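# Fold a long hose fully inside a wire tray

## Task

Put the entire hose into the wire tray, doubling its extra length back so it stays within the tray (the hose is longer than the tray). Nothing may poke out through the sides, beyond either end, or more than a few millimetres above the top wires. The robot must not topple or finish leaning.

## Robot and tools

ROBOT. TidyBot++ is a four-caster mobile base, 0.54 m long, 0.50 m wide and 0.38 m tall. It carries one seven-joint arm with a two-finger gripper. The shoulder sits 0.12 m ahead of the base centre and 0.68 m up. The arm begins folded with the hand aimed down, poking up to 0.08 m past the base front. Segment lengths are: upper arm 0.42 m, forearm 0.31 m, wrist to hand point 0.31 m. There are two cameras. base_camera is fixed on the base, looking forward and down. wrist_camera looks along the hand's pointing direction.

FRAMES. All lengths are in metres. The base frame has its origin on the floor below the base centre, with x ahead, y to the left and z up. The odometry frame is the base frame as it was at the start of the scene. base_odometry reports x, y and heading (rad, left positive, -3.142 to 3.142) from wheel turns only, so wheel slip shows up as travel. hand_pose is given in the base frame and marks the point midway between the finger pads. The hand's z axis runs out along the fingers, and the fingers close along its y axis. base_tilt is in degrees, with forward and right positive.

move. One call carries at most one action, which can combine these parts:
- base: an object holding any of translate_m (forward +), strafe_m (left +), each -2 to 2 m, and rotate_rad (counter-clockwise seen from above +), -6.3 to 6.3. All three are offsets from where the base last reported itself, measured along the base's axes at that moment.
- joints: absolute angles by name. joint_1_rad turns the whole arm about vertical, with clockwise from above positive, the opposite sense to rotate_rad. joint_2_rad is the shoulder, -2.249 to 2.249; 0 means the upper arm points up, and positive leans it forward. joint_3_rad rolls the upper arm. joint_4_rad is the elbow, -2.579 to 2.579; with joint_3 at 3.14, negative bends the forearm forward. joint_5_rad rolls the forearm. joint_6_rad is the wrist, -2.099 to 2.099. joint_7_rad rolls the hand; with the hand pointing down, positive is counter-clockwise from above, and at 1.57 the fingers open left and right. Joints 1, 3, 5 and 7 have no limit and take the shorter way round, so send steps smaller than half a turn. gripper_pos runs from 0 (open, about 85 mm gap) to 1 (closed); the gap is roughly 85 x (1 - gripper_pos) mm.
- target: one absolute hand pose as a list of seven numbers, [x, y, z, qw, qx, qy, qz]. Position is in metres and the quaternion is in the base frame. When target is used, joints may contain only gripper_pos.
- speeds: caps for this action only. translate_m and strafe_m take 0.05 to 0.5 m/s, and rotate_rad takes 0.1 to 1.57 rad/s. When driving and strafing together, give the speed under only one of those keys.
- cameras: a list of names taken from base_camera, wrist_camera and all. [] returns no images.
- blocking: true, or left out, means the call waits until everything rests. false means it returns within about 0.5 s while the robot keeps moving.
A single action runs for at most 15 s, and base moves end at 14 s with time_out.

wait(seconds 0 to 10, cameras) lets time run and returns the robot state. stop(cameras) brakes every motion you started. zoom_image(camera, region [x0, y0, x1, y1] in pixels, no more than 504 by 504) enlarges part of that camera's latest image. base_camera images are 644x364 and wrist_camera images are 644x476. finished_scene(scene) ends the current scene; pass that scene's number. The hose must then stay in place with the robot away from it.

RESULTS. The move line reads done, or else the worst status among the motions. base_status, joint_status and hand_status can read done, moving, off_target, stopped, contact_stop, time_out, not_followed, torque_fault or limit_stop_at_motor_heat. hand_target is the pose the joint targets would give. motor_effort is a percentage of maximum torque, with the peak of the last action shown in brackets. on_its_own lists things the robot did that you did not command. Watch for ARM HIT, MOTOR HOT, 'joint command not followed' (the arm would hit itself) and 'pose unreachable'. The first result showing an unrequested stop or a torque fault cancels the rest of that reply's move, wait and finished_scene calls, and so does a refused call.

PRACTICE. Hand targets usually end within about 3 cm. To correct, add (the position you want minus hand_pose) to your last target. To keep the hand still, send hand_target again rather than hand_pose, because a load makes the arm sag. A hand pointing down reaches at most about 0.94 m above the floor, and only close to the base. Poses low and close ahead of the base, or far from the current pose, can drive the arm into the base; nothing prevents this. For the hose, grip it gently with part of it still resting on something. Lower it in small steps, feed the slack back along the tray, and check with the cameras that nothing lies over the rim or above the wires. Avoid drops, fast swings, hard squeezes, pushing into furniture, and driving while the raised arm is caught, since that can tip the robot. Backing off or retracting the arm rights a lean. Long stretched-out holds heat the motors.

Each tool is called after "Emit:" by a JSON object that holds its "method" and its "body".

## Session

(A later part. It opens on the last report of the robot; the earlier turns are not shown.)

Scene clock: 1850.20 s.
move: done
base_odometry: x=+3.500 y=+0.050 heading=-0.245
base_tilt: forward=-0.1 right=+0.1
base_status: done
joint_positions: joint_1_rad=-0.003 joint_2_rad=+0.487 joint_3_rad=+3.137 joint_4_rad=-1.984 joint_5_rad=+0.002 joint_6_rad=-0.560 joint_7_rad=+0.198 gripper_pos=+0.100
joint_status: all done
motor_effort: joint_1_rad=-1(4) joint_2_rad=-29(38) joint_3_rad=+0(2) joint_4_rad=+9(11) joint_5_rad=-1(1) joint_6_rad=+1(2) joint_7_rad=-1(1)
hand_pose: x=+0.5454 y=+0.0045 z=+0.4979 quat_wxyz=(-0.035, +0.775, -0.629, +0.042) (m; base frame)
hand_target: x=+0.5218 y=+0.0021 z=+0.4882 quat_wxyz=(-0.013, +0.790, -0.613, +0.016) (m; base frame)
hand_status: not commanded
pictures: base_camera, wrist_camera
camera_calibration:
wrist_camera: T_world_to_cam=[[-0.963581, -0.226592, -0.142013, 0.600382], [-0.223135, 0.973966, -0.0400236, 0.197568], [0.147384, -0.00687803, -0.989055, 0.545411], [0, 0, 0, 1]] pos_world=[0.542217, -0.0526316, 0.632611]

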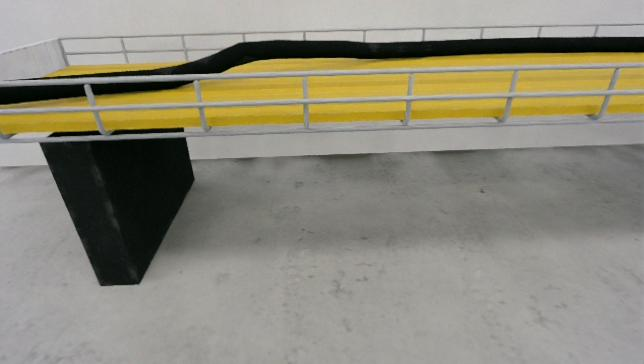

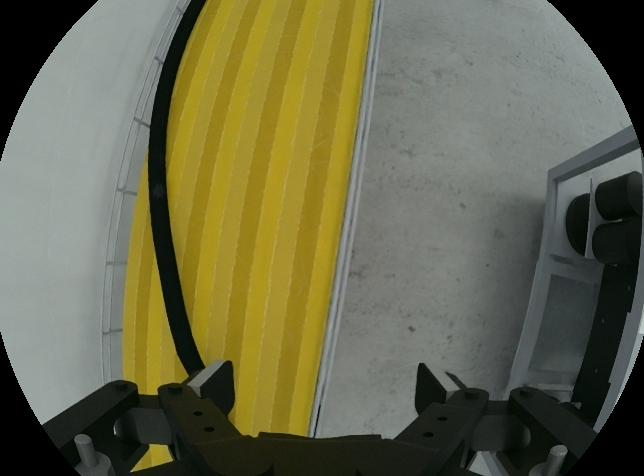

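Emit:
{"method": "zoom_image", "body": {"camera": "base_camera", "region": [200, 15, 320, 95]}}

Emit:
{"method": "move", "body": {"base": {"strafe_m":0.15}}}

Emit:
{"method": "zoom_image", "body": {"camera": "base_camera", "region": [260, 15, 400, 115]}}

Emit:
{"method": "zoom_image", "body": {"camera": "wrist_camera", "region": [100, 0, 440, 400]}}

Scaled by 4.200.

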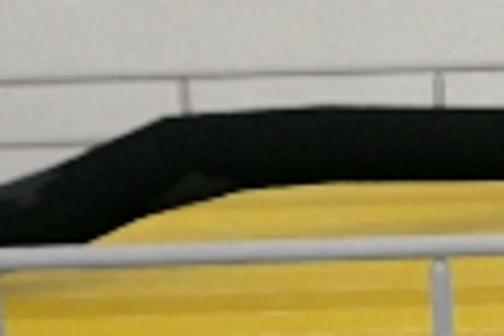

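Scene clock: 1858.27 s.
move: done
base_odometry: x=+3.537 y=+0.196 heading=-0.245
base_tilt: forward=-0.2 right=+0.1
base_status: done
joint_positions: joint_1_rad=-0.005 joint_2_rad=+0.487 joint_3_rad=+3.137 joint_4_rad=-1.984 joint_5_rad=+0.002 joint_6_rad=-0.560 joint_7_rad=+0.198 gripper_pos=+0.100
joint_status: not commanded
motor_effort: joint_1_rad=+0(3) joint_2_rad=-29(32) joint_3_rad=+0(2) joint_4_rad=+10(11) joint_5_rad=+0(1) joint_6_rad=+1(1) joint_7_rad=-1(1)
hand_pose: x=+0.5454 y=+0.0055 z=+0.4979 quat_wxyz=(-0.035, +0.776, -0.628, +0.042) (m; base frame)
hand_target: x=+0.5218 y=+0.0021 z=+0.4882 quat_wxyz=(-0.013, +0.790, -0.613, +0.016) (m; base frame)
hand_status: not commanded
pictures: base_camera, wrist_camera
camera_calibration:
wrist_camera: T_world_to_cam=[[-0.962993, -0.229024, -0.142099, 0.600356], [-0.225591, 0.973399, -0.0400363, 0.197891], [0.147488, -0.00649841, -0.989042, 0.545397], [0, 0, 0, 1]] pos_world=[0.542342, -0.0515868, 0.632654]

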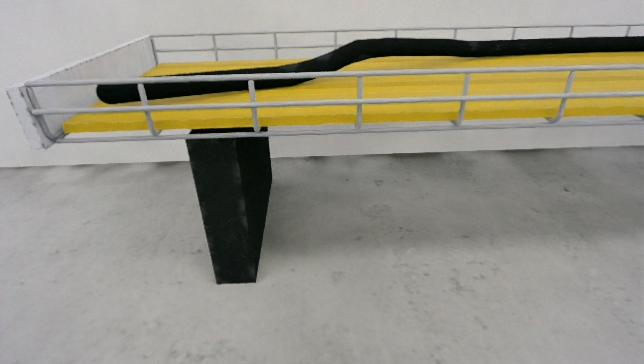

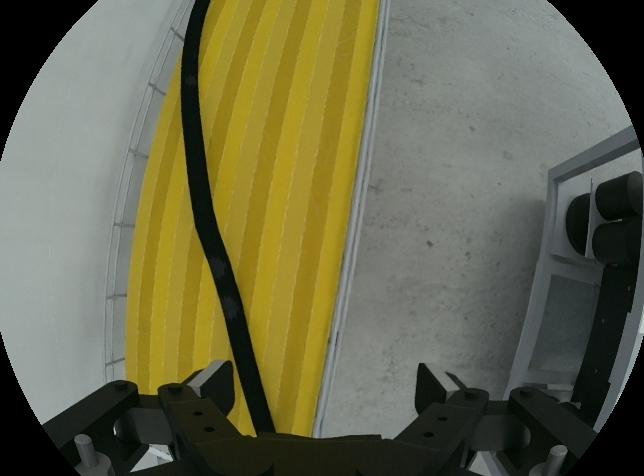

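Scaled by 3.600.

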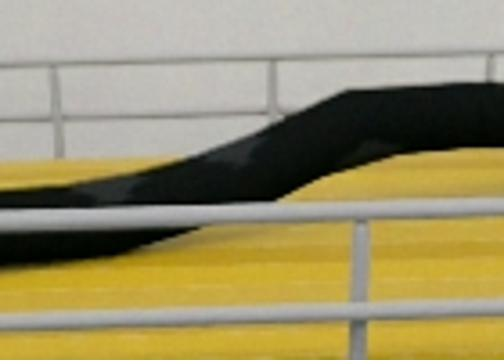

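Scaled by 1.260.

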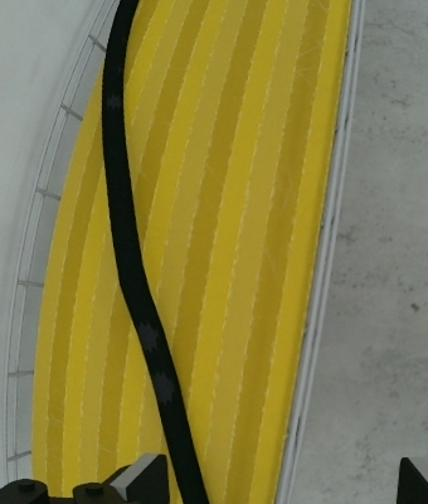

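Emit:
{"method": "move", "body": {"base": {"translate_m":0.12,"strafe_m":-0.05}, "joints": {"joint_2_rad":0.7,"joint_4_rad":-1.8,"joint_6_rad":-0.64,"joint_7_rad":0.4,"gripper_pos":0.3}}}

Emit:
{"method": "move", "body": {"joints": {"joint_2_rad":0.958,"joint_4_rad":-1.634,"joint_6_rad":-0.46}}}

Scene clock: 1887.30 s.
move: done
base_odometry: x=+3.641 y=+0.118 heading=-0.244
base_tilt: forward=-0.2 right=+0.2
base_status: done
joint_positions: joint_1_rad=-0.003 joint_2_rad=+0.684 joint_3_rad=+3.137 joint_4_rad=-1.810 joint_5_rad=+0.002 joint_6_rad=-0.564 joint_7_rad=+0.346 gripper_pos=+0.300
joint_status: all done
motor_effort: joint_1_rad=+0(2) joint_2_rad=-35(38) joint_3_rad=+0(1) joint_4_rad=+10(12) joint_5_rad=+0(1) joint_6_rad=+1(3) joint_7_rad=-1(2)
hand_pose: x=+0.6002 y=+0.0048 z=+0.4469 quat_wxyz=(-0.025, +0.820, -0.571, +0.033) (m; base frame)
hand_target: x=+0.5787 y=+0.0022 z=+0.4405 quat_wxyz=(-0.001, +0.834, -0.552, +0.000) (m; base frame)
hand_status: not commanded
pictures: base_camera, wrist_camera
camera_calibration:
wrist_camera: T_world_to_cam=[[-0.923434, -0.366902, -0.112479, 0.609426], [-0.36411, 0.930259, -0.0451885, 0.294628], [0.121215, -0.000773793, -0.992626, 0.504208], [0, 0, 0, 1]] pos_world=[0.608924, -0.0500907, 0.582351]

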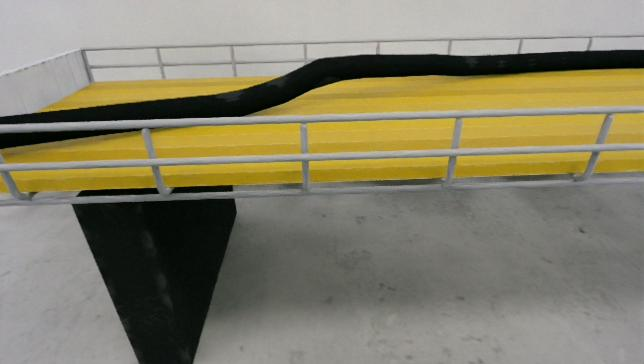

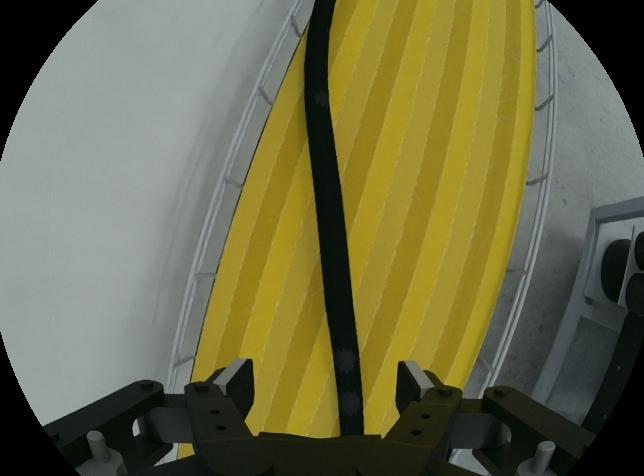

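Scene clock: 1888.60 s.
move: done
base_odometry: x=+3.641 y=+0.118 heading=-0.244
base_tilt: forward=-0.1 right=+0.1
base_status: not commanded
joint_positions: joint_1_rad=-0.003 joint_2_rad=+0.939 joint_3_rad=+3.137 joint_4_rad=-1.654 joint_5_rad=+0.002 joint_6_rad=-0.532 joint_7_rad=+0.348 gripper_pos=+0.300
joint_status: all done
motor_effort: joint_1_rad=+0(1) joint_2_rad=-40(43) joint_3_rad=+0(1) joint_4_rad=+8(10) joint_5_rad=+0(1) joint_6_rad=+0(2) joint_7_rad=+0(1)
hand_pose: x=+0.6274 y=+0.0051 z=+0.3508 quat_wxyz=(-0.006, +0.821, -0.571, +0.006) (m; base frame)
hand_target: x=+0.6552 y=+0.0023 z=+0.3457 quat_wxyz=(-0.025, +0.833, -0.552, +0.037) (m; base frame)
hand_status: not commanded
pictures: base_camera, wrist_camera
camera_calibration:
wrist_camera: T_world_to_cam=[[-0.928541, -0.367712, -0.0509804, 0.605517], [-0.367143, 0.92994, -0.0204503, 0.293136], [0.0549286, -0.000271845, -0.99849, 0.449146], [0, 0, 0, 1]] pos_world=[0.6452, -0.0498209, 0.485332]

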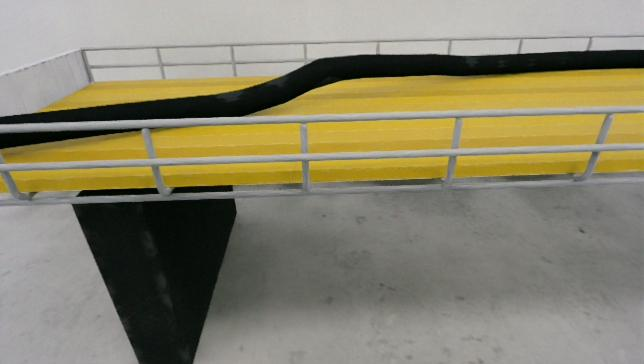

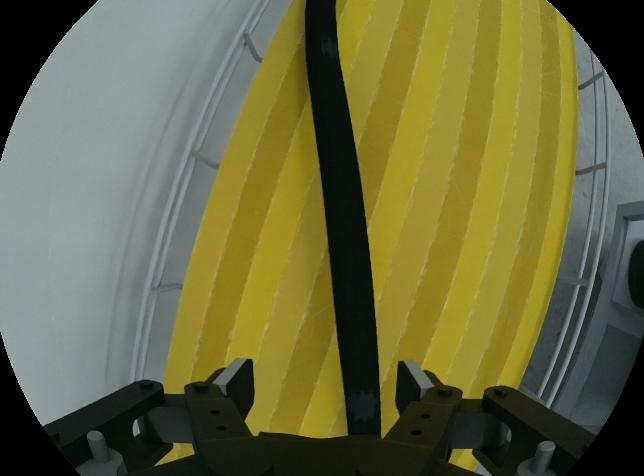

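Emit:
{"method": "move", "body": {"base": {"translate_m":-0.012}, "joints": {"joint_2_rad":1.155,"joint_4_rad":-1.60,"joint_6_rad":-0.30}}}

Emit:
{"method": "move", "body": {"joints": {"gripper_pos":1.0}}}

Scene clock: 1893.60 s.
move: done
base_odometry: x=+3.630 y=+0.122 heading=-0.244
base_tilt: forward=-0.2 right=+0.1
base_status: done
joint_positions: joint_1_rad=-0.003 joint_2_rad=+1.137 joint_3_rad=+3.137 joint_4_rad=-1.617 joint_5_rad=+0.002 joint_6_rad=-0.380 joint_7_rad=+0.348 gripper_pos=+0.300
joint_status: all done
motor_effort: joint_1_rad=+0(2) joint_2_rad=-42(46) joint_3_rad=-1(1) joint_4_rad=+6(9) joint_5_rad=+0(1) joint_6_rad=+0(1) joint_7_rad=+0(1)
hand_pose: x=+0.6218 y=+0.0053 z=+0.2565 quat_wxyz=(-0.003, +0.821, -0.571, +0.002) (m; base frame)
hand_target: x=+0.6494 y=+0.0023 z=+0.2505 quat_wxyz=(-0.025, +0.833, -0.552, +0.036) (m; base frame)
hand_status: not commanded
pictures: base_camera, wrist_camera
camera_calibration:
wrist_camera: T_world_to_cam=[[-0.929107, -0.367332, -0.0427454, 0.593783], [-0.366966, 0.93009, -0.0163936, 0.287771], [0.045779, 0.000454723, -0.998951, 0.36106], [0, 0, 0, 1]] pos_world=[0.640762, -0.0497012, 0.39078]

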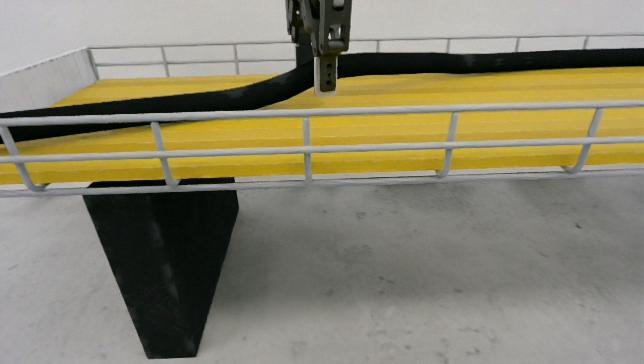

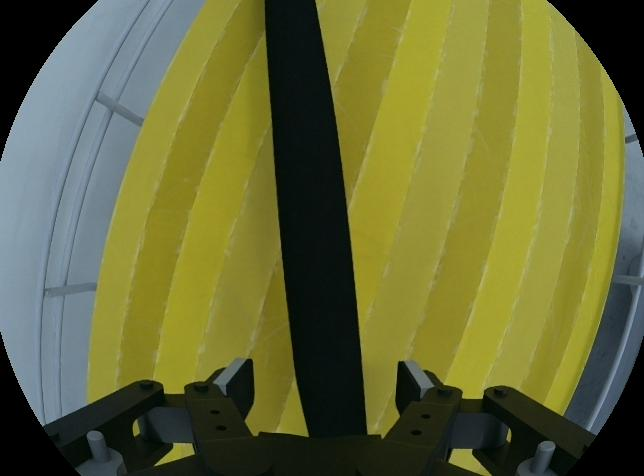

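Scene clock: 1894.53 s.
move: off_target
base_odometry: x=+3.630 y=+0.122 heading=-0.244
base_tilt: forward=-0.2 right=+0.2
base_status: not commanded
joint_positions: joint_1_rad=-0.003 joint_2_rad=+1.137 joint_3_rad=+3.137 joint_4_rad=-1.617 joint_5_rad=+0.002 joint_6_rad=-0.380 joint_7_rad=+0.349 gripper_pos=+0.748
joint_status: gripper_pos off_target (ended at +0.748, target +1.000)
motor_effort: joint_1_rad=-1(1) joint_2_rad=-42(43) joint_3_rad=+0(1) joint_4_rad=+6(7) joint_5_rad=+0(1) joint_6_rad=+1(1) joint_7_rad=-1(1)
hand_pose: x=+0.6219 y=+0.0053 z=+0.2565 quat_wxyz=(-0.004, +0.821, -0.571, +0.002) (m; base frame)
hand_target: x=+0.6494 y=+0.0023 z=+0.2505 quat_wxyz=(-0.025, +0.833, -0.552, +0.036) (m; base frame)
hand_status: not commanded
pictures: base_camera, wrist_camera
camera_calibration:
wrist_camera: T_world_to_cam=[[-0.928732, -0.368236, -0.0431136, 0.593772], [-0.367864, 0.929732, -0.0165441, 0.288417], [0.0461762, 0.000494901, -0.998933, 0.360806], [0, 0, 0, 1]] pos_world=[0.640893, -0.0496813, 0.390793]

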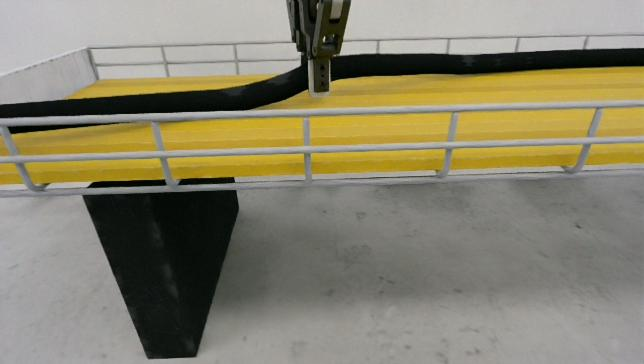

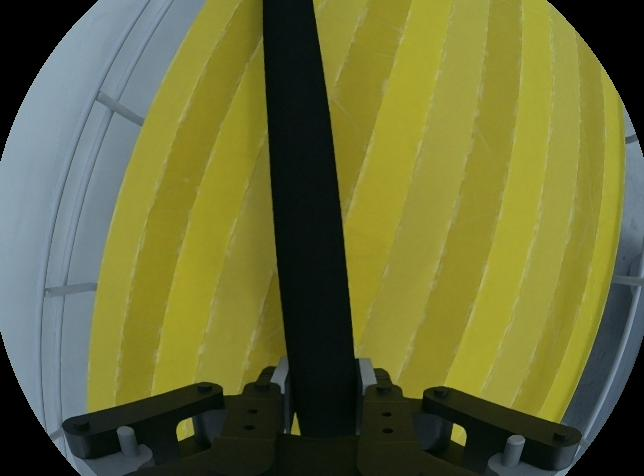

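Emit:
{"method": "move", "body": {"base": {"translate_m":0.09}, "speeds": {"translate_m":0.1}, "joints": {"joint_7_rad":0.6,"joint_2_rad":1.17}}}

Scene clock: 1900.70 s.
move: done
base_odometry: x=+3.717 y=+0.100 heading=-0.244
base_tilt: forward=-0.1 right=+0.1
base_status: done
joint_positions: joint_1_rad=-0.009 joint_2_rad=+1.151 joint_3_rad=+3.121 joint_4_rad=-1.623 joint_5_rad=+0.002 joint_6_rad=-0.380 joint_7_rad=+0.563 gripper_pos=+0.748
joint_status: all done
motor_effort: joint_1_rad=+3(4) joint_2_rad=-43(44) joint_3_rad=+4(6) joint_4_rad=+11(13) joint_5_rad=+3(3) joint_6_rad=+7(8) joint_7_rad=+1(1)
hand_pose: x=+0.6119 y=+0.0181 z=+0.2492 quat_wxyz=(-0.005, +0.881, -0.474, -0.010) (m; base frame)
hand_target: x=+0.6428 y=+0.0023 z=+0.2426 quat_wxyz=(-0.017, +0.884, -0.466, +0.031) (m; base frame)
hand_status: not commanded
pictures: base_camera, wrist_camera
camera_calibration:
wrist_camera: T_world_to_cam=[[-0.822326, -0.567975, -0.0344181, 0.525223], [-0.568443, 0.822708, 0.00488369, 0.392093], [0.0255423, 0.0235807, -0.999396, 0.366252], [0, 0, 0, 1]] pos_world=[0.645432, -0.0329007, 0.382193]

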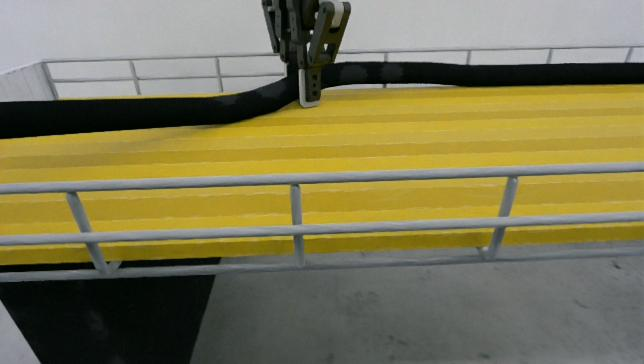

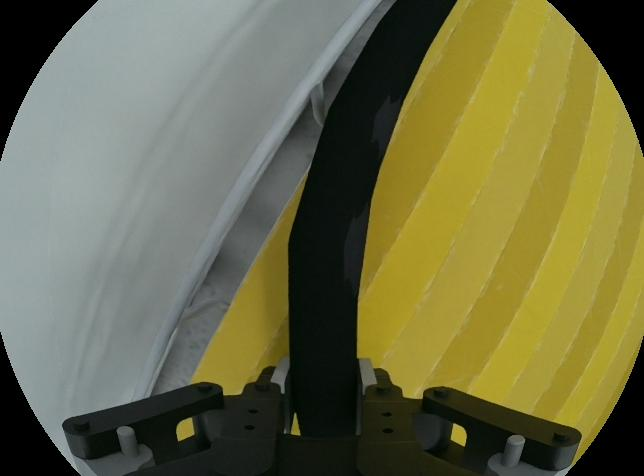

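Emit:
{"method": "move", "body": {"joints": {"gripper_pos":0.5}}}

Emit:
{"method": "move", "body": {"joints": {"joint_2_rad":0.958,"joint_4_rad":-1.634,"joint_6_rad":-0.46}}}

Emit:
{"method": "move", "body": {"joints": {"joint_2_rad":0.7,"joint_4_rad":-1.8,"joint_6_rad":-0.64,"joint_7_rad":0.3}}}

Scene clock: 1906.77 s.
move: done
base_odometry: x=+3.717 y=+0.100 heading=-0.244
base_tilt: forward=-0.2 right=+0.2
base_status: not commanded
joint_positions: joint_1_rad=-0.006 joint_2_rad=+1.151 joint_3_rad=+3.134 joint_4_rad=-1.612 joint_5_rad=+0.002 joint_6_rad=-0.360 joint_7_rad=+0.563 gripper_pos=+0.500
joint_status: all done
motor_effort: joint_1_rad=+0(3) joint_2_rad=-43(44) joint_3_rad=+0(5) joint_4_rad=+6(12) joint_5_rad=+0(3) joint_6_rad=+2(7) joint_7_rad=-1(1)
hand_pose: x=+0.6251 y=+0.0091 z=+0.2502 quat_wxyz=(-0.007, +0.879, -0.478, +0.006) (m; base frame)
hand_target: x=+0.6428 y=+0.0023 z=+0.2426 quat_wxyz=(-0.017, +0.884, -0.466, +0.031) (m; base frame)
hand_status: not commanded
pictures: base_camera, wrist_camera
camera_calibration:
wrist_camera: T_world_to_cam=[[-0.825872, -0.561294, -0.0537091, 0.537934], [-0.561002, 0.827528, -0.0217852, 0.408907], [0.0566737, 0.0121391, -0.998319, 0.347557], [0, 0, 0, 1]] pos_world=[0.653965, -0.0406621, 0.384773]

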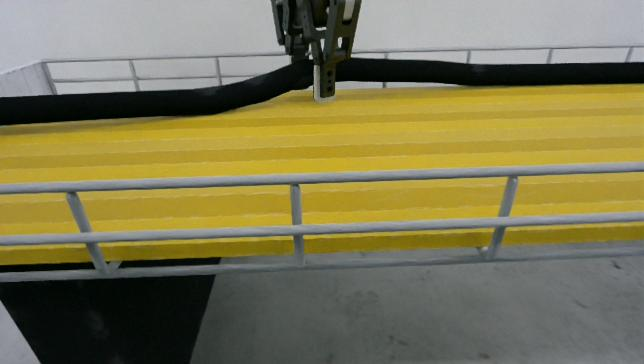

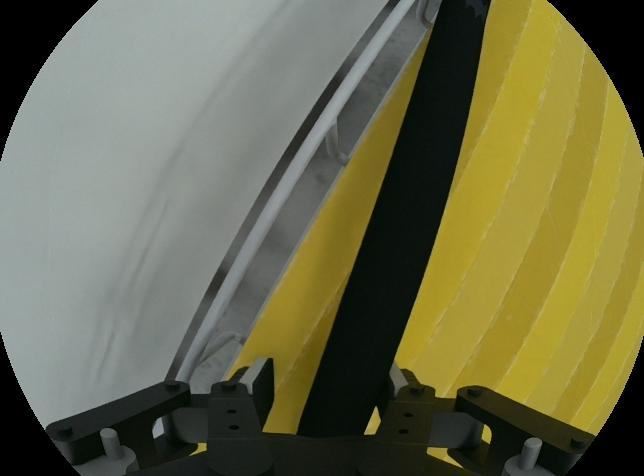

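Scene clock: 1908.27 s.
move: done
base_odometry: x=+3.717 y=+0.100 heading=-0.244
base_tilt: forward=-0.2 right=+0.1
base_status: not commanded
joint_positions: joint_1_rad=-0.006 joint_2_rad=+0.937 joint_3_rad=+3.134 joint_4_rad=-1.627 joint_5_rad=+0.002 joint_6_rad=-0.388 joint_7_rad=+0.563 gripper_pos=+0.500
joint_status: all done
motor_effort: joint_1_rad=-1(1) joint_2_rad=-42(51) joint_3_rad=-1(1) joint_4_rad=+9(13) joint_5_rad=+0(1) joint_6_rad=+2(6) joint_7_rad=+0(1)
hand_pose: x=+0.6880 y=+0.0094 z=+0.3619 quat_wxyz=(-0.048, +0.875, -0.475, +0.081) (m; base frame)
hand_target: x=+0.6552 y=+0.0023 z=+0.3457 quat_wxyz=(-0.021, +0.884, -0.466, +0.039) (m; base frame)
hand_status: not commanded
pictures: base_camera, wrist_camera
camera_calibration:
wrist_camera: T_world_to_cam=[[-0.804567, -0.561384, -0.193701, 0.632118], [-0.549401, 0.827453, -0.116105, 0.472558], [0.225458, 0.0130055, -0.974166, 0.330566], [0, 0, 0, 1]] pos_world=[0.693676, -0.0404573, 0.499335]

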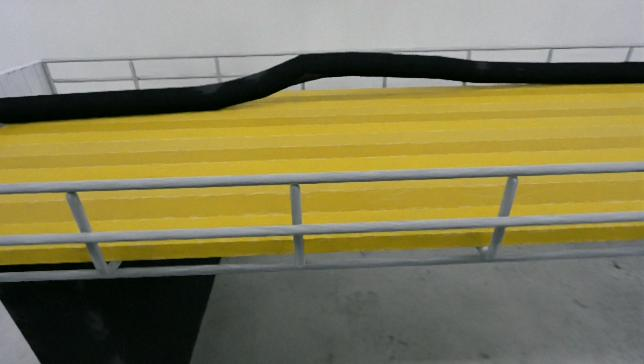

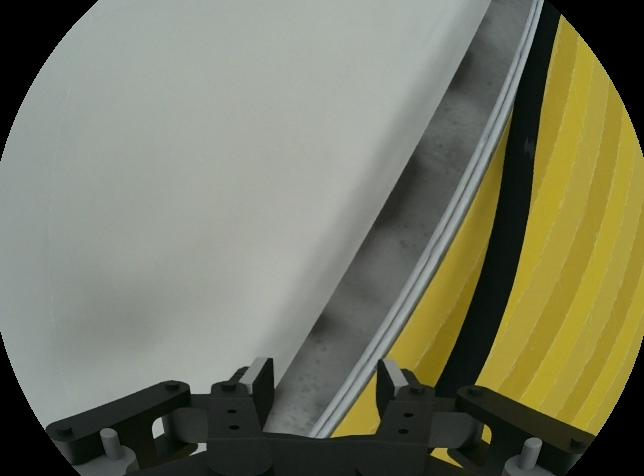

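Scene clock: 1909.60 s.
move: done
base_odometry: x=+3.717 y=+0.100 heading=-0.244
base_tilt: forward=-0.2 right=+0.2
base_status: not commanded
joint_positions: joint_1_rad=-0.006 joint_2_rad=+0.683 joint_3_rad=+3.134 joint_4_rad=-1.779 joint_5_rad=+0.002 joint_6_rad=-0.557 joint_7_rad=+0.354 gripper_pos=+0.500
joint_status: all done
motor_effort: joint_1_rad=-1(1) joint_2_rad=-36(45) joint_3_rad=+0(1) joint_4_rad=+10(11) joint_5_rad=+0(1) joint_6_rad=+1(3) joint_7_rad=+0(2)
hand_pose: x=+0.6202 y=+0.0084 z=+0.4548 quat_wxyz=(-0.037, +0.823, -0.565, +0.049) (m; base frame)
hand_target: x=+0.5787 y=+0.0022 z=+0.4405 quat_wxyz=(-0.001, +0.805, -0.593, +0.000) (m; base frame)
hand_status: not commanded
pictures: base_camera, wrist_camera
camera_calibration:
wrist_camera: T_world_to_cam=[[-0.913042, -0.379344, -0.14984, 0.640776], [-0.374823, 0.925252, -0.0584577, 0.311632], [0.160815, 0.00278913, -0.986981, 0.482371], [0, 0, 0, 1]] pos_world=[0.62429, -0.0466094, 0.590322]

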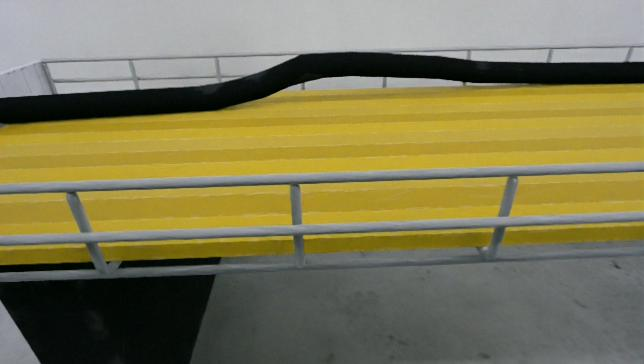

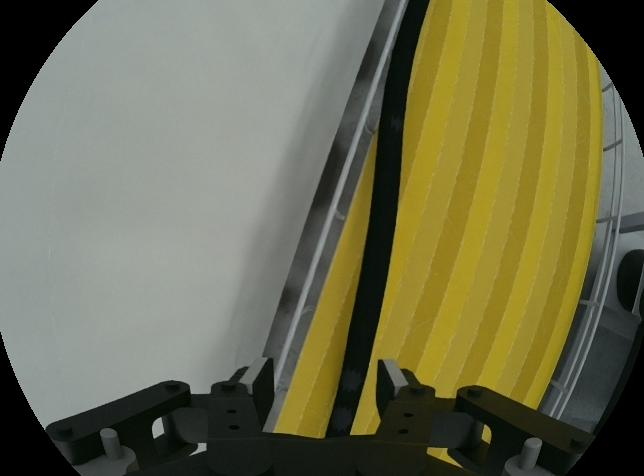

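Emit:
{"method": "zoom_image", "body": {"camera": "base_camera", "region": [280, 35, 420, 105]}}

Emit:
{"method": "zoom_image", "body": {"camera": "base_camera", "region": [280, 140, 420, 210]}}

Scaled by 3.600.

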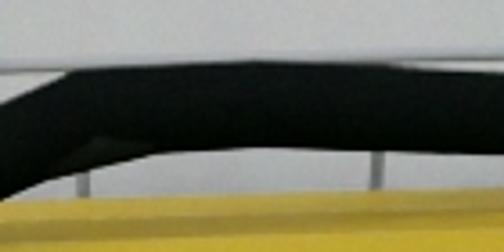

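Scaled by 3.600.

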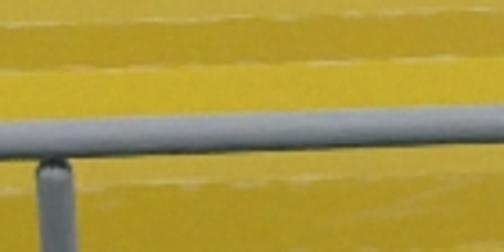

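Emit:
{"method": "move", "body": {"base": {"strafe_m":0.33,"translate_m":-0.1}, "joints": {"joint_7_rad":0.0,"gripper_pos":0.3}}}

Scene clock: 1942.10 s.
move: done
base_odometry: x=+3.700 y=+0.444 heading=-0.245
base_tilt: forward=-0.2 right=+0.2
base_status: done
joint_positions: joint_1_rad=-0.007 joint_2_rad=+0.683 joint_3_rad=+3.135 joint_4_rad=-1.782 joint_5_rad=+0.002 joint_6_rad=-0.562 joint_7_rad=+0.042 gripper_pos=+0.300
joint_status: all done
motor_effort: joint_1_rad=+0(4) joint_2_rad=-36(37) joint_3_rad=+0(2) joint_4_rad=+10(11) joint_5_rad=+0(1) joint_6_rad=+1(1) joint_7_rad=-1(1)
hand_pose: x=+0.6170 y=+0.0080 z=+0.4538 quat_wxyz=(-0.041, +0.725, -0.686, +0.040) (m; base frame)
hand_target: x=+0.5787 y=+0.0022 z=+0.4405 quat_wxyz=(-0.001, +0.708, -0.707, +0.000) (m; base frame)
hand_status: not commanded
pictures: base_camera, wrist_camera
camera_calibration:
wrist_camera: T_world_to_cam=[[-0.98582, -0.0771134, -0.149036, 0.679627], [-0.0747679, 0.996974, -0.0212858, 0.108129], [0.150227, -0.00984084, -0.988603, 0.489337], [0, 0, 0, 1]] pos_world=[0.604563, -0.0505776, 0.587351]

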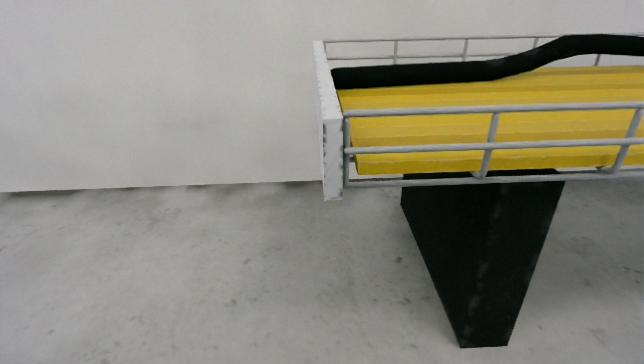

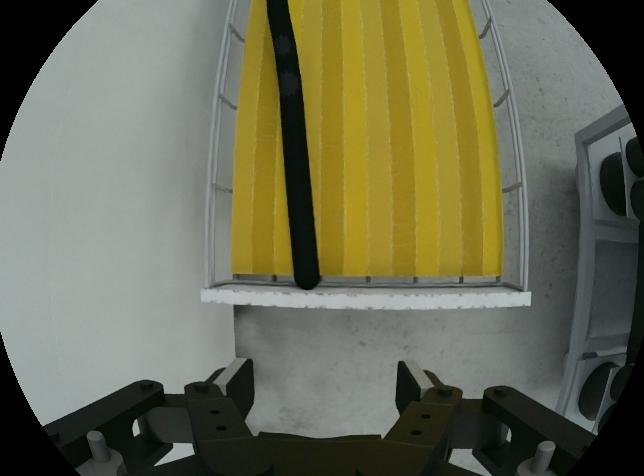

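Emit:
{"method": "move", "body": {"base": {"strafe_m":-0.11,"translate_m":0.06}}}

Emit:
{"method": "move", "body": {"joints": {"joint_2_rad":0.958,"joint_4_rad":-1.634,"joint_6_rad":-0.46}}}

Scene clock: 1956.90 s.
move: done
base_odometry: x=+3.732 y=+0.323 heading=-0.245
base_tilt: forward=-0.1 right=+0.1
base_status: done
joint_positions: joint_1_rad=+0.003 joint_2_rad=+0.683 joint_3_rad=+3.138 joint_4_rad=-1.785 joint_5_rad=+0.002 joint_6_rad=-0.565 joint_7_rad=+0.042 gripper_pos=+0.300
joint_status: not commanded
motor_effort: joint_1_rad=-1(4) joint_2_rad=-36(37) joint_3_rad=+0(2) joint_4_rad=+10(11) joint_5_rad=+0(1) joint_6_rad=+1(1) joint_7_rad=+0(1)
hand_pose: x=+0.6144 y=+0.0013 z=+0.4531 quat_wxyz=(-0.038, +0.721, -0.691, +0.039) (m; base frame)
hand_target: x=+0.5787 y=+0.0022 z=+0.4405 quat_wxyz=(-0.001, +0.708, -0.707, +0.000) (m; base frame)
hand_status: not commanded
pictures: base_camera, wrist_camera
camera_calibration:
wrist_camera: T_world_to_cam=[[-0.987573, -0.0650818, -0.143051, 0.674826], [-0.0624349, 0.997786, -0.0229195, 0.10775], [0.144226, -0.0137033, -0.98945, 0.493004], [0, 0, 0, 1]] pos_world=[0.602064, -0.0568371, 0.586807]

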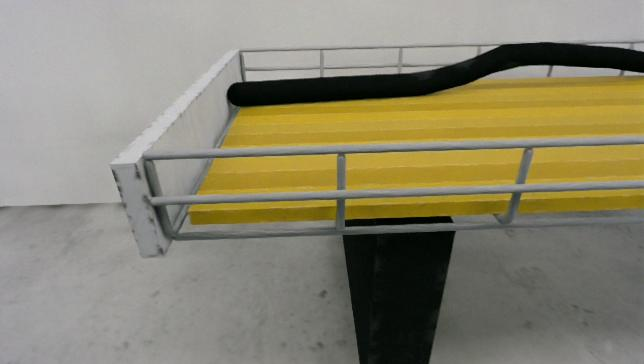

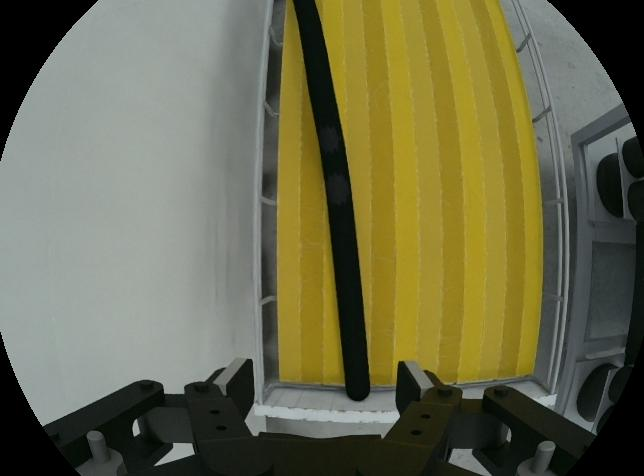

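Scene clock: 1958.20 s.
move: done
base_odometry: x=+3.732 y=+0.323 heading=-0.245
base_tilt: forward=-0.1 right=+0.2
base_status: not commanded
joint_positions: joint_1_rad=+0.003 joint_2_rad=+0.939 joint_3_rad=+3.138 joint_4_rad=-1.654 joint_5_rad=+0.002 joint_6_rad=-0.531 joint_7_rad=+0.042 gripper_pos=+0.300
joint_status: all done
motor_effort: joint_1_rad=+0(1) joint_2_rad=-40(43) joint_3_rad=+0(1) joint_4_rad=+8(10) joint_5_rad=+0(1) joint_6_rad=+0(2) joint_7_rad=-1(1)
hand_pose: x=+0.6277 y=+0.0014 z=+0.3510 quat_wxyz=(-0.007, +0.722, -0.692, +0.006) (m; base frame)
hand_target: x=+0.6552 y=+0.0023 z=+0.3457 quat_wxyz=(-0.032, +0.707, -0.706, +0.031) (m; base frame)
hand_status: not commanded
pictures: base_camera, wrist_camera
camera_calibration:
wrist_camera: T_world_to_cam=[[-0.996555, -0.0646195, -0.0519851, 0.647061], [-0.0638487, 0.997826, -0.0163544, 0.104705], [0.0529288, -0.0129788, -0.998514, 0.450569], [0, 0, 0, 1]] pos_world=[0.627669, -0.0568168, 0.485249]

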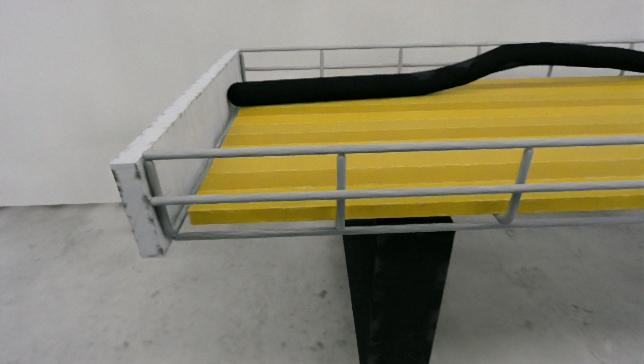

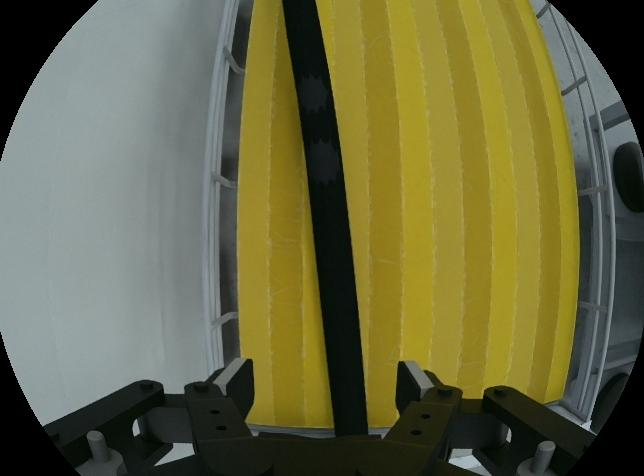

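Emit:
{"method": "move", "body": {"base": {"translate_m":-0.012}, "joints": {"joint_2_rad":1.18,"joint_4_rad":-1.58,"joint_6_rad":-0.3,"joint_7_rad":0.12}}}

Emit:
{"method": "move", "body": {"joints": {"gripper_pos":1.0}}}

Scene clock: 1966.87 s.
move: done
base_odometry: x=+3.720 y=+0.326 heading=-0.244
base_tilt: forward=-0.2 right=+0.2
base_status: done
joint_positions: joint_1_rad=+0.003 joint_2_rad=+1.161 joint_3_rad=+3.138 joint_4_rad=-1.598 joint_5_rad=+0.002 joint_6_rad=-0.380 joint_7_rad=+0.072 gripper_pos=+0.300
joint_status: all done
motor_effort: joint_1_rad=+0(2) joint_2_rad=-42(45) joint_3_rad=-1(1) joint_4_rad=+6(8) joint_5_rad=+0(1) joint_6_rad=+0(1) joint_7_rad=-1(1)
hand_pose: x=+0.6230 y=+0.0017 z=+0.2464 quat_wxyz=(-0.002, +0.732, -0.681, +0.000) (m; base frame)
hand_target: x=+0.6505 y=+0.0023 z=+0.2401 quat_wxyz=(-0.028, +0.748, -0.663, +0.030) (m; base frame)
hand_status: not commanded
pictures: base_camera, wrist_camera
camera_calibration:
wrist_camera: T_world_to_cam=[[-0.994886, -0.0939593, -0.0370718, 0.632224], [-0.09347, 0.995513, -0.0147216, 0.120497], [0.0382887, -0.0111812, -0.999204, 0.355642], [0, 0, 0, 1]] pos_world=[0.626637, -0.0565762, 0.380571]

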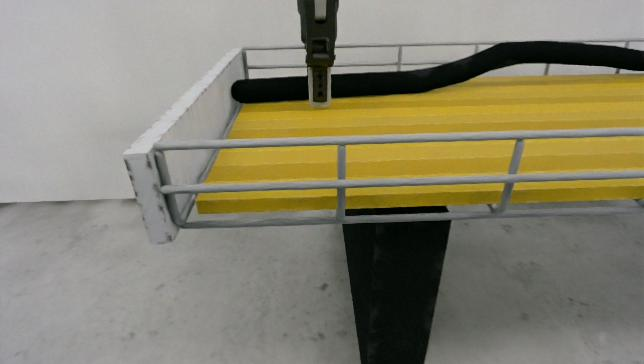

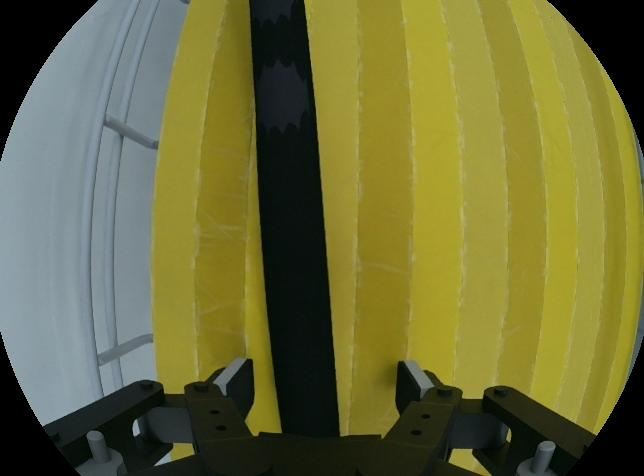

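Scene clock: 1967.80 s.
move: off_target
base_odometry: x=+3.720 y=+0.326 heading=-0.244
base_tilt: forward=-0.2 right=+0.1
base_status: not commanded
joint_positions: joint_1_rad=+0.003 joint_2_rad=+1.159 joint_3_rad=+3.138 joint_4_rad=-1.597 joint_5_rad=+0.002 joint_6_rad=-0.378 joint_7_rad=+0.072 gripper_pos=+0.765
joint_status: gripper_pos off_target (ended at +0.765, target +1.000)
motor_effort: joint_1_rad=+0(1) joint_2_rad=-42(43) joint_3_rad=+0(1) joint_4_rad=+6(7) joint_5_rad=+0(1) joint_6_rad=+1(2) joint_7_rad=-1(1)
hand_pose: x=+0.6252 y=+0.0017 z=+0.2477 quat_wxyz=(-0.004, +0.732, -0.681, +0.002) (m; base frame)
hand_target: x=+0.6505 y=+0.0023 z=+0.2401 quat_wxyz=(-0.028, +0.748, -0.663, +0.030) (m; base frame)
hand_status: not commanded
pictures: base_camera, wrist_camera
camera_calibration:
wrist_camera: T_world_to_cam=[[-0.994657, -0.0939512, -0.0427764, 0.635784], [-0.0933756, 0.995514, -0.0152648, 0.120806], [0.0440186, -0.011189, -0.998968, 0.353258], [0, 0, 0, 1]] pos_world=[0.628118, -0.056579, 0.381934]

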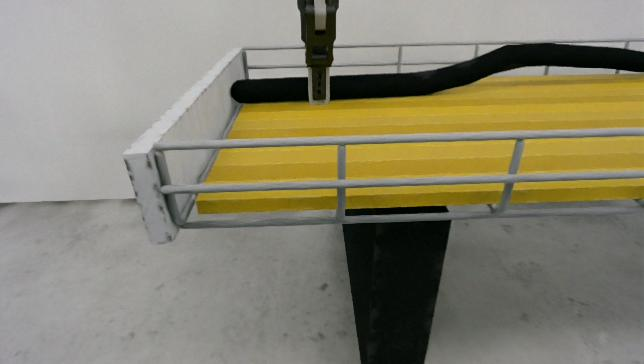

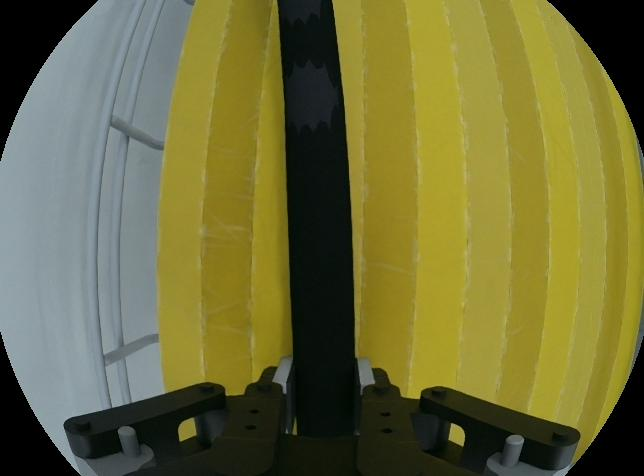

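Emit:
{"method": "move", "body": {"base": {"translate_m":-0.05}, "speeds": {"translate_m":0.1}, "joints": {"joint_7_rad":0.0}}}

Emit:
{"method": "move", "body": {"joints": {"joint_2_rad":1.39,"joint_4_rad":-1.11,"joint_6_rad":-1.30}}}

Scene clock: 1978.80 s.
move: done
base_odometry: x=+3.672 y=+0.338 heading=-0.244
base_tilt: forward=-0.2 right=+0.2
base_status: done
joint_positions: joint_1_rad=+0.003 joint_2_rad=+1.159 joint_3_rad=+3.142 joint_4_rad=-1.589 joint_5_rad=+0.002 joint_6_rad=-0.371 joint_7_rad=+0.001 gripper_pos=+0.765
joint_status: all done
motor_effort: joint_1_rad=-1(3) joint_2_rad=-41(43) joint_3_rad=-2(3) joint_4_rad=+5(6) joint_5_rad=-1(2) joint_6_rad=+0(1) joint_7_rad=-1(1)
hand_pose: x=+0.6320 y=-0.0009 z=+0.2488 quat_wxyz=(-0.007, +0.707, -0.707, +0.008) (m; base frame)
hand_target: x=+0.6505 y=+0.0023 z=+0.2401 quat_wxyz=(-0.029, +0.707, -0.706, +0.028) (m; base frame)
hand_status: not commanded
pictures: base_camera, wrist_camera
camera_calibration:
wrist_camera: T_world_to_cam=[[-0.998153, -0.0216109, -0.0567789, 0.648068], [-0.020576, 0.999612, -0.01875, 0.078924], [0.0571621, -0.0175471, -0.998211, 0.345485], [0, 0, 0, 1]] pos_world=[0.628746, -0.0588258, 0.383143]

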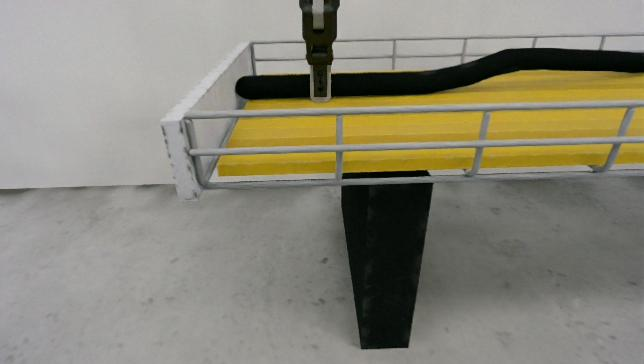

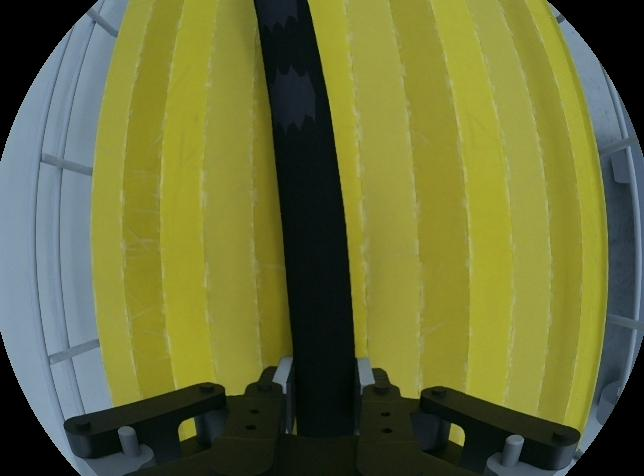

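Scene clock: 1980.90 s.
move: done
base_odometry: x=+3.672 y=+0.338 heading=-0.245
base_tilt: forward=-0.2 right=+0.1
base_status: not commanded
joint_positions: joint_1_rad=+0.004 joint_2_rad=+1.355 joint_3_rad=+3.146 joint_4_rad=-1.122 joint_5_rad=+0.002 joint_6_rad=-1.207 joint_7_rad=+0.001 gripper_pos=+0.765
joint_status: all done
motor_effort: joint_1_rad=-4(5) joint_2_rad=-45(45) joint_3_rad=-4(5) joint_4_rad=+6(8) joint_5_rad=-4(4) joint_6_rad=-6(7) joint_7_rad=-2(2)
hand_pose: x=+0.5630 y=-0.0036 z=+0.2577 quat_wxyz=(+0.191, +0.680, -0.682, -0.188) (m; base frame)
hand_target: x=+0.5306 y=+0.0021 z=+0.2594 quat_wxyz=(+0.228, +0.669, -0.669, -0.229) (m; base frame)
hand_status: not commanded
pictures: base_camera, wrist_camera
camera_calibration:
wrist_camera: T_world_to_cam=[[-0.8736, -0.0171891, 0.486342, 0.369628], [-0.0247005, 0.999654, -0.00903717, 0.0801204], [-0.486018, -0.0199078, -0.873722, 0.631994], [0, 0, 0, 1]] pos_world=[0.632046, -0.0611575, 0.373146]

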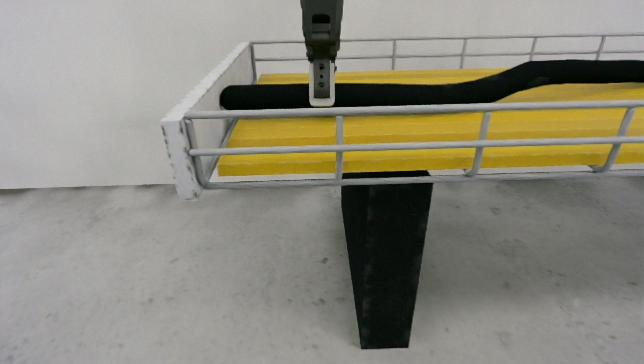

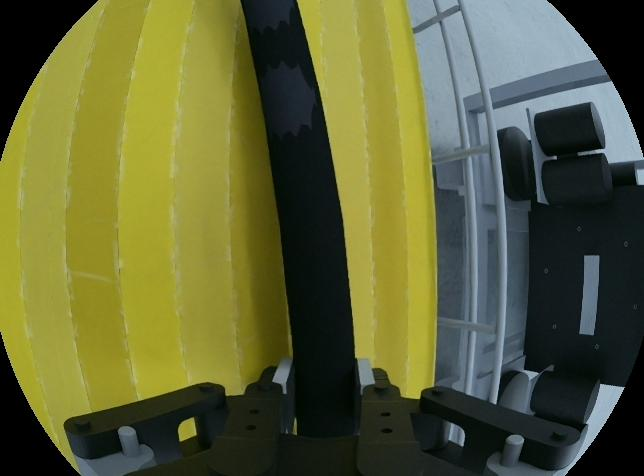

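Emit:
{"method": "move", "body": {"joints": {"joint_2_rad":1.42,"joint_4_rad":-1.11,"joint_6_rad":-1.35}, "cameras": ["base_camera"]}}

Emit:
{"method": "zoom_image", "body": {"camera": "base_camera", "region": [400, 20, 644, 150]}}

Emit:
{"method": "move", "body": {"joints": {"gripper_pos":0.5}, "cameras": ["base_camera"]}}

Emit:
{"method": "zoom_image", "body": {"camera": "base_camera", "region": [400, 20, 644, 150]}}

Scene clock: 1991.97 s.
move: done
base_odometry: x=+3.672 y=+0.338 heading=-0.245
base_tilt: forward=-0.2 right=+0.2
base_status: not commanded
joint_positions: joint_1_rad=+0.005 joint_2_rad=+1.383 joint_3_rad=+3.148 joint_4_rad=-1.115 joint_5_rad=+0.002 joint_6_rad=-1.265 joint_7_rad=+0.001 gripper_pos=+0.765
joint_status: all done
motor_effort: joint_1_rad=-4(5) joint_2_rad=-43(46) joint_3_rad=-4(5) joint_4_rad=+3(5) joint_5_rad=-4(5) joint_6_rad=-7(7) joint_7_rad=-1(2)
hand_pose: x=+0.5396 y=-0.0043 z=+0.2557 quat_wxyz=(+0.218, +0.672, -0.675, -0.214) (m; base frame)
hand_target: x=+0.5059 y=+0.0021 z=+0.2575 quat_wxyz=(+0.255, +0.660, -0.659, -0.256) (m; base frame)
hand_status: not commanded
pictures: base_camera

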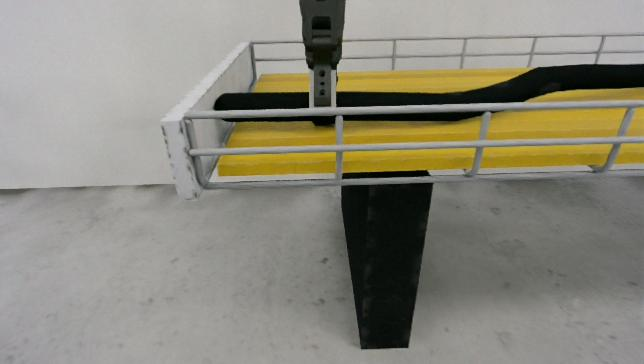

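Scaled by 2.066.

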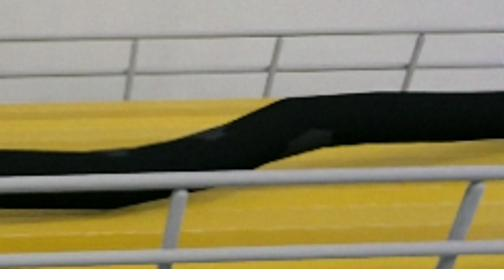

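Scene clock: 1992.80 s.
move: done
base_odometry: x=+3.672 y=+0.338 heading=-0.244
base_tilt: forward=-0.1 right=+0.2
base_status: not commanded
joint_positions: joint_1_rad=+0.004 joint_2_rad=+1.385 joint_3_rad=+3.145 joint_4_rad=-1.116 joint_5_rad=+0.002 joint_6_rad=-1.292 joint_7_rad=+0.001 gripper_pos=+0.500
joint_status: all done
motor_effort: joint_1_rad=-1(4) joint_2_rad=-43(44) joint_3_rad=-1(4) joint_4_rad=+7(9) joint_5_rad=+0(5) joint_6_rad=-3(7) joint_7_rad=+0(1)
hand_pose: x=+0.5319 y=-0.0026 z=+0.2600 quat_wxyz=(+0.227, +0.669, -0.671, -0.225) (m; base frame)
hand_target: x=+0.5059 y=+0.0021 z=+0.2575 quat_wxyz=(+0.255, +0.660, -0.659, -0.256) (m; base frame)
hand_status: not commanded
pictures: base_camera

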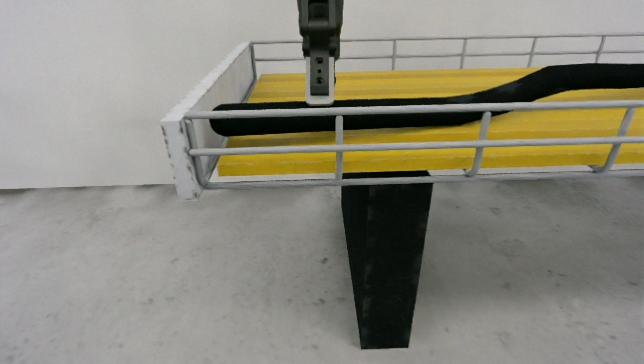

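Scaled by 2.066.

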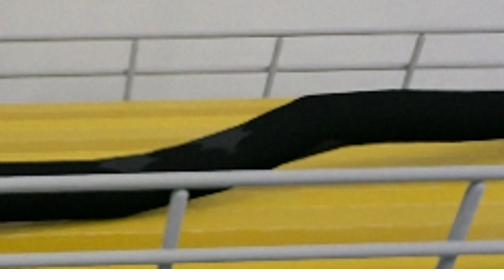

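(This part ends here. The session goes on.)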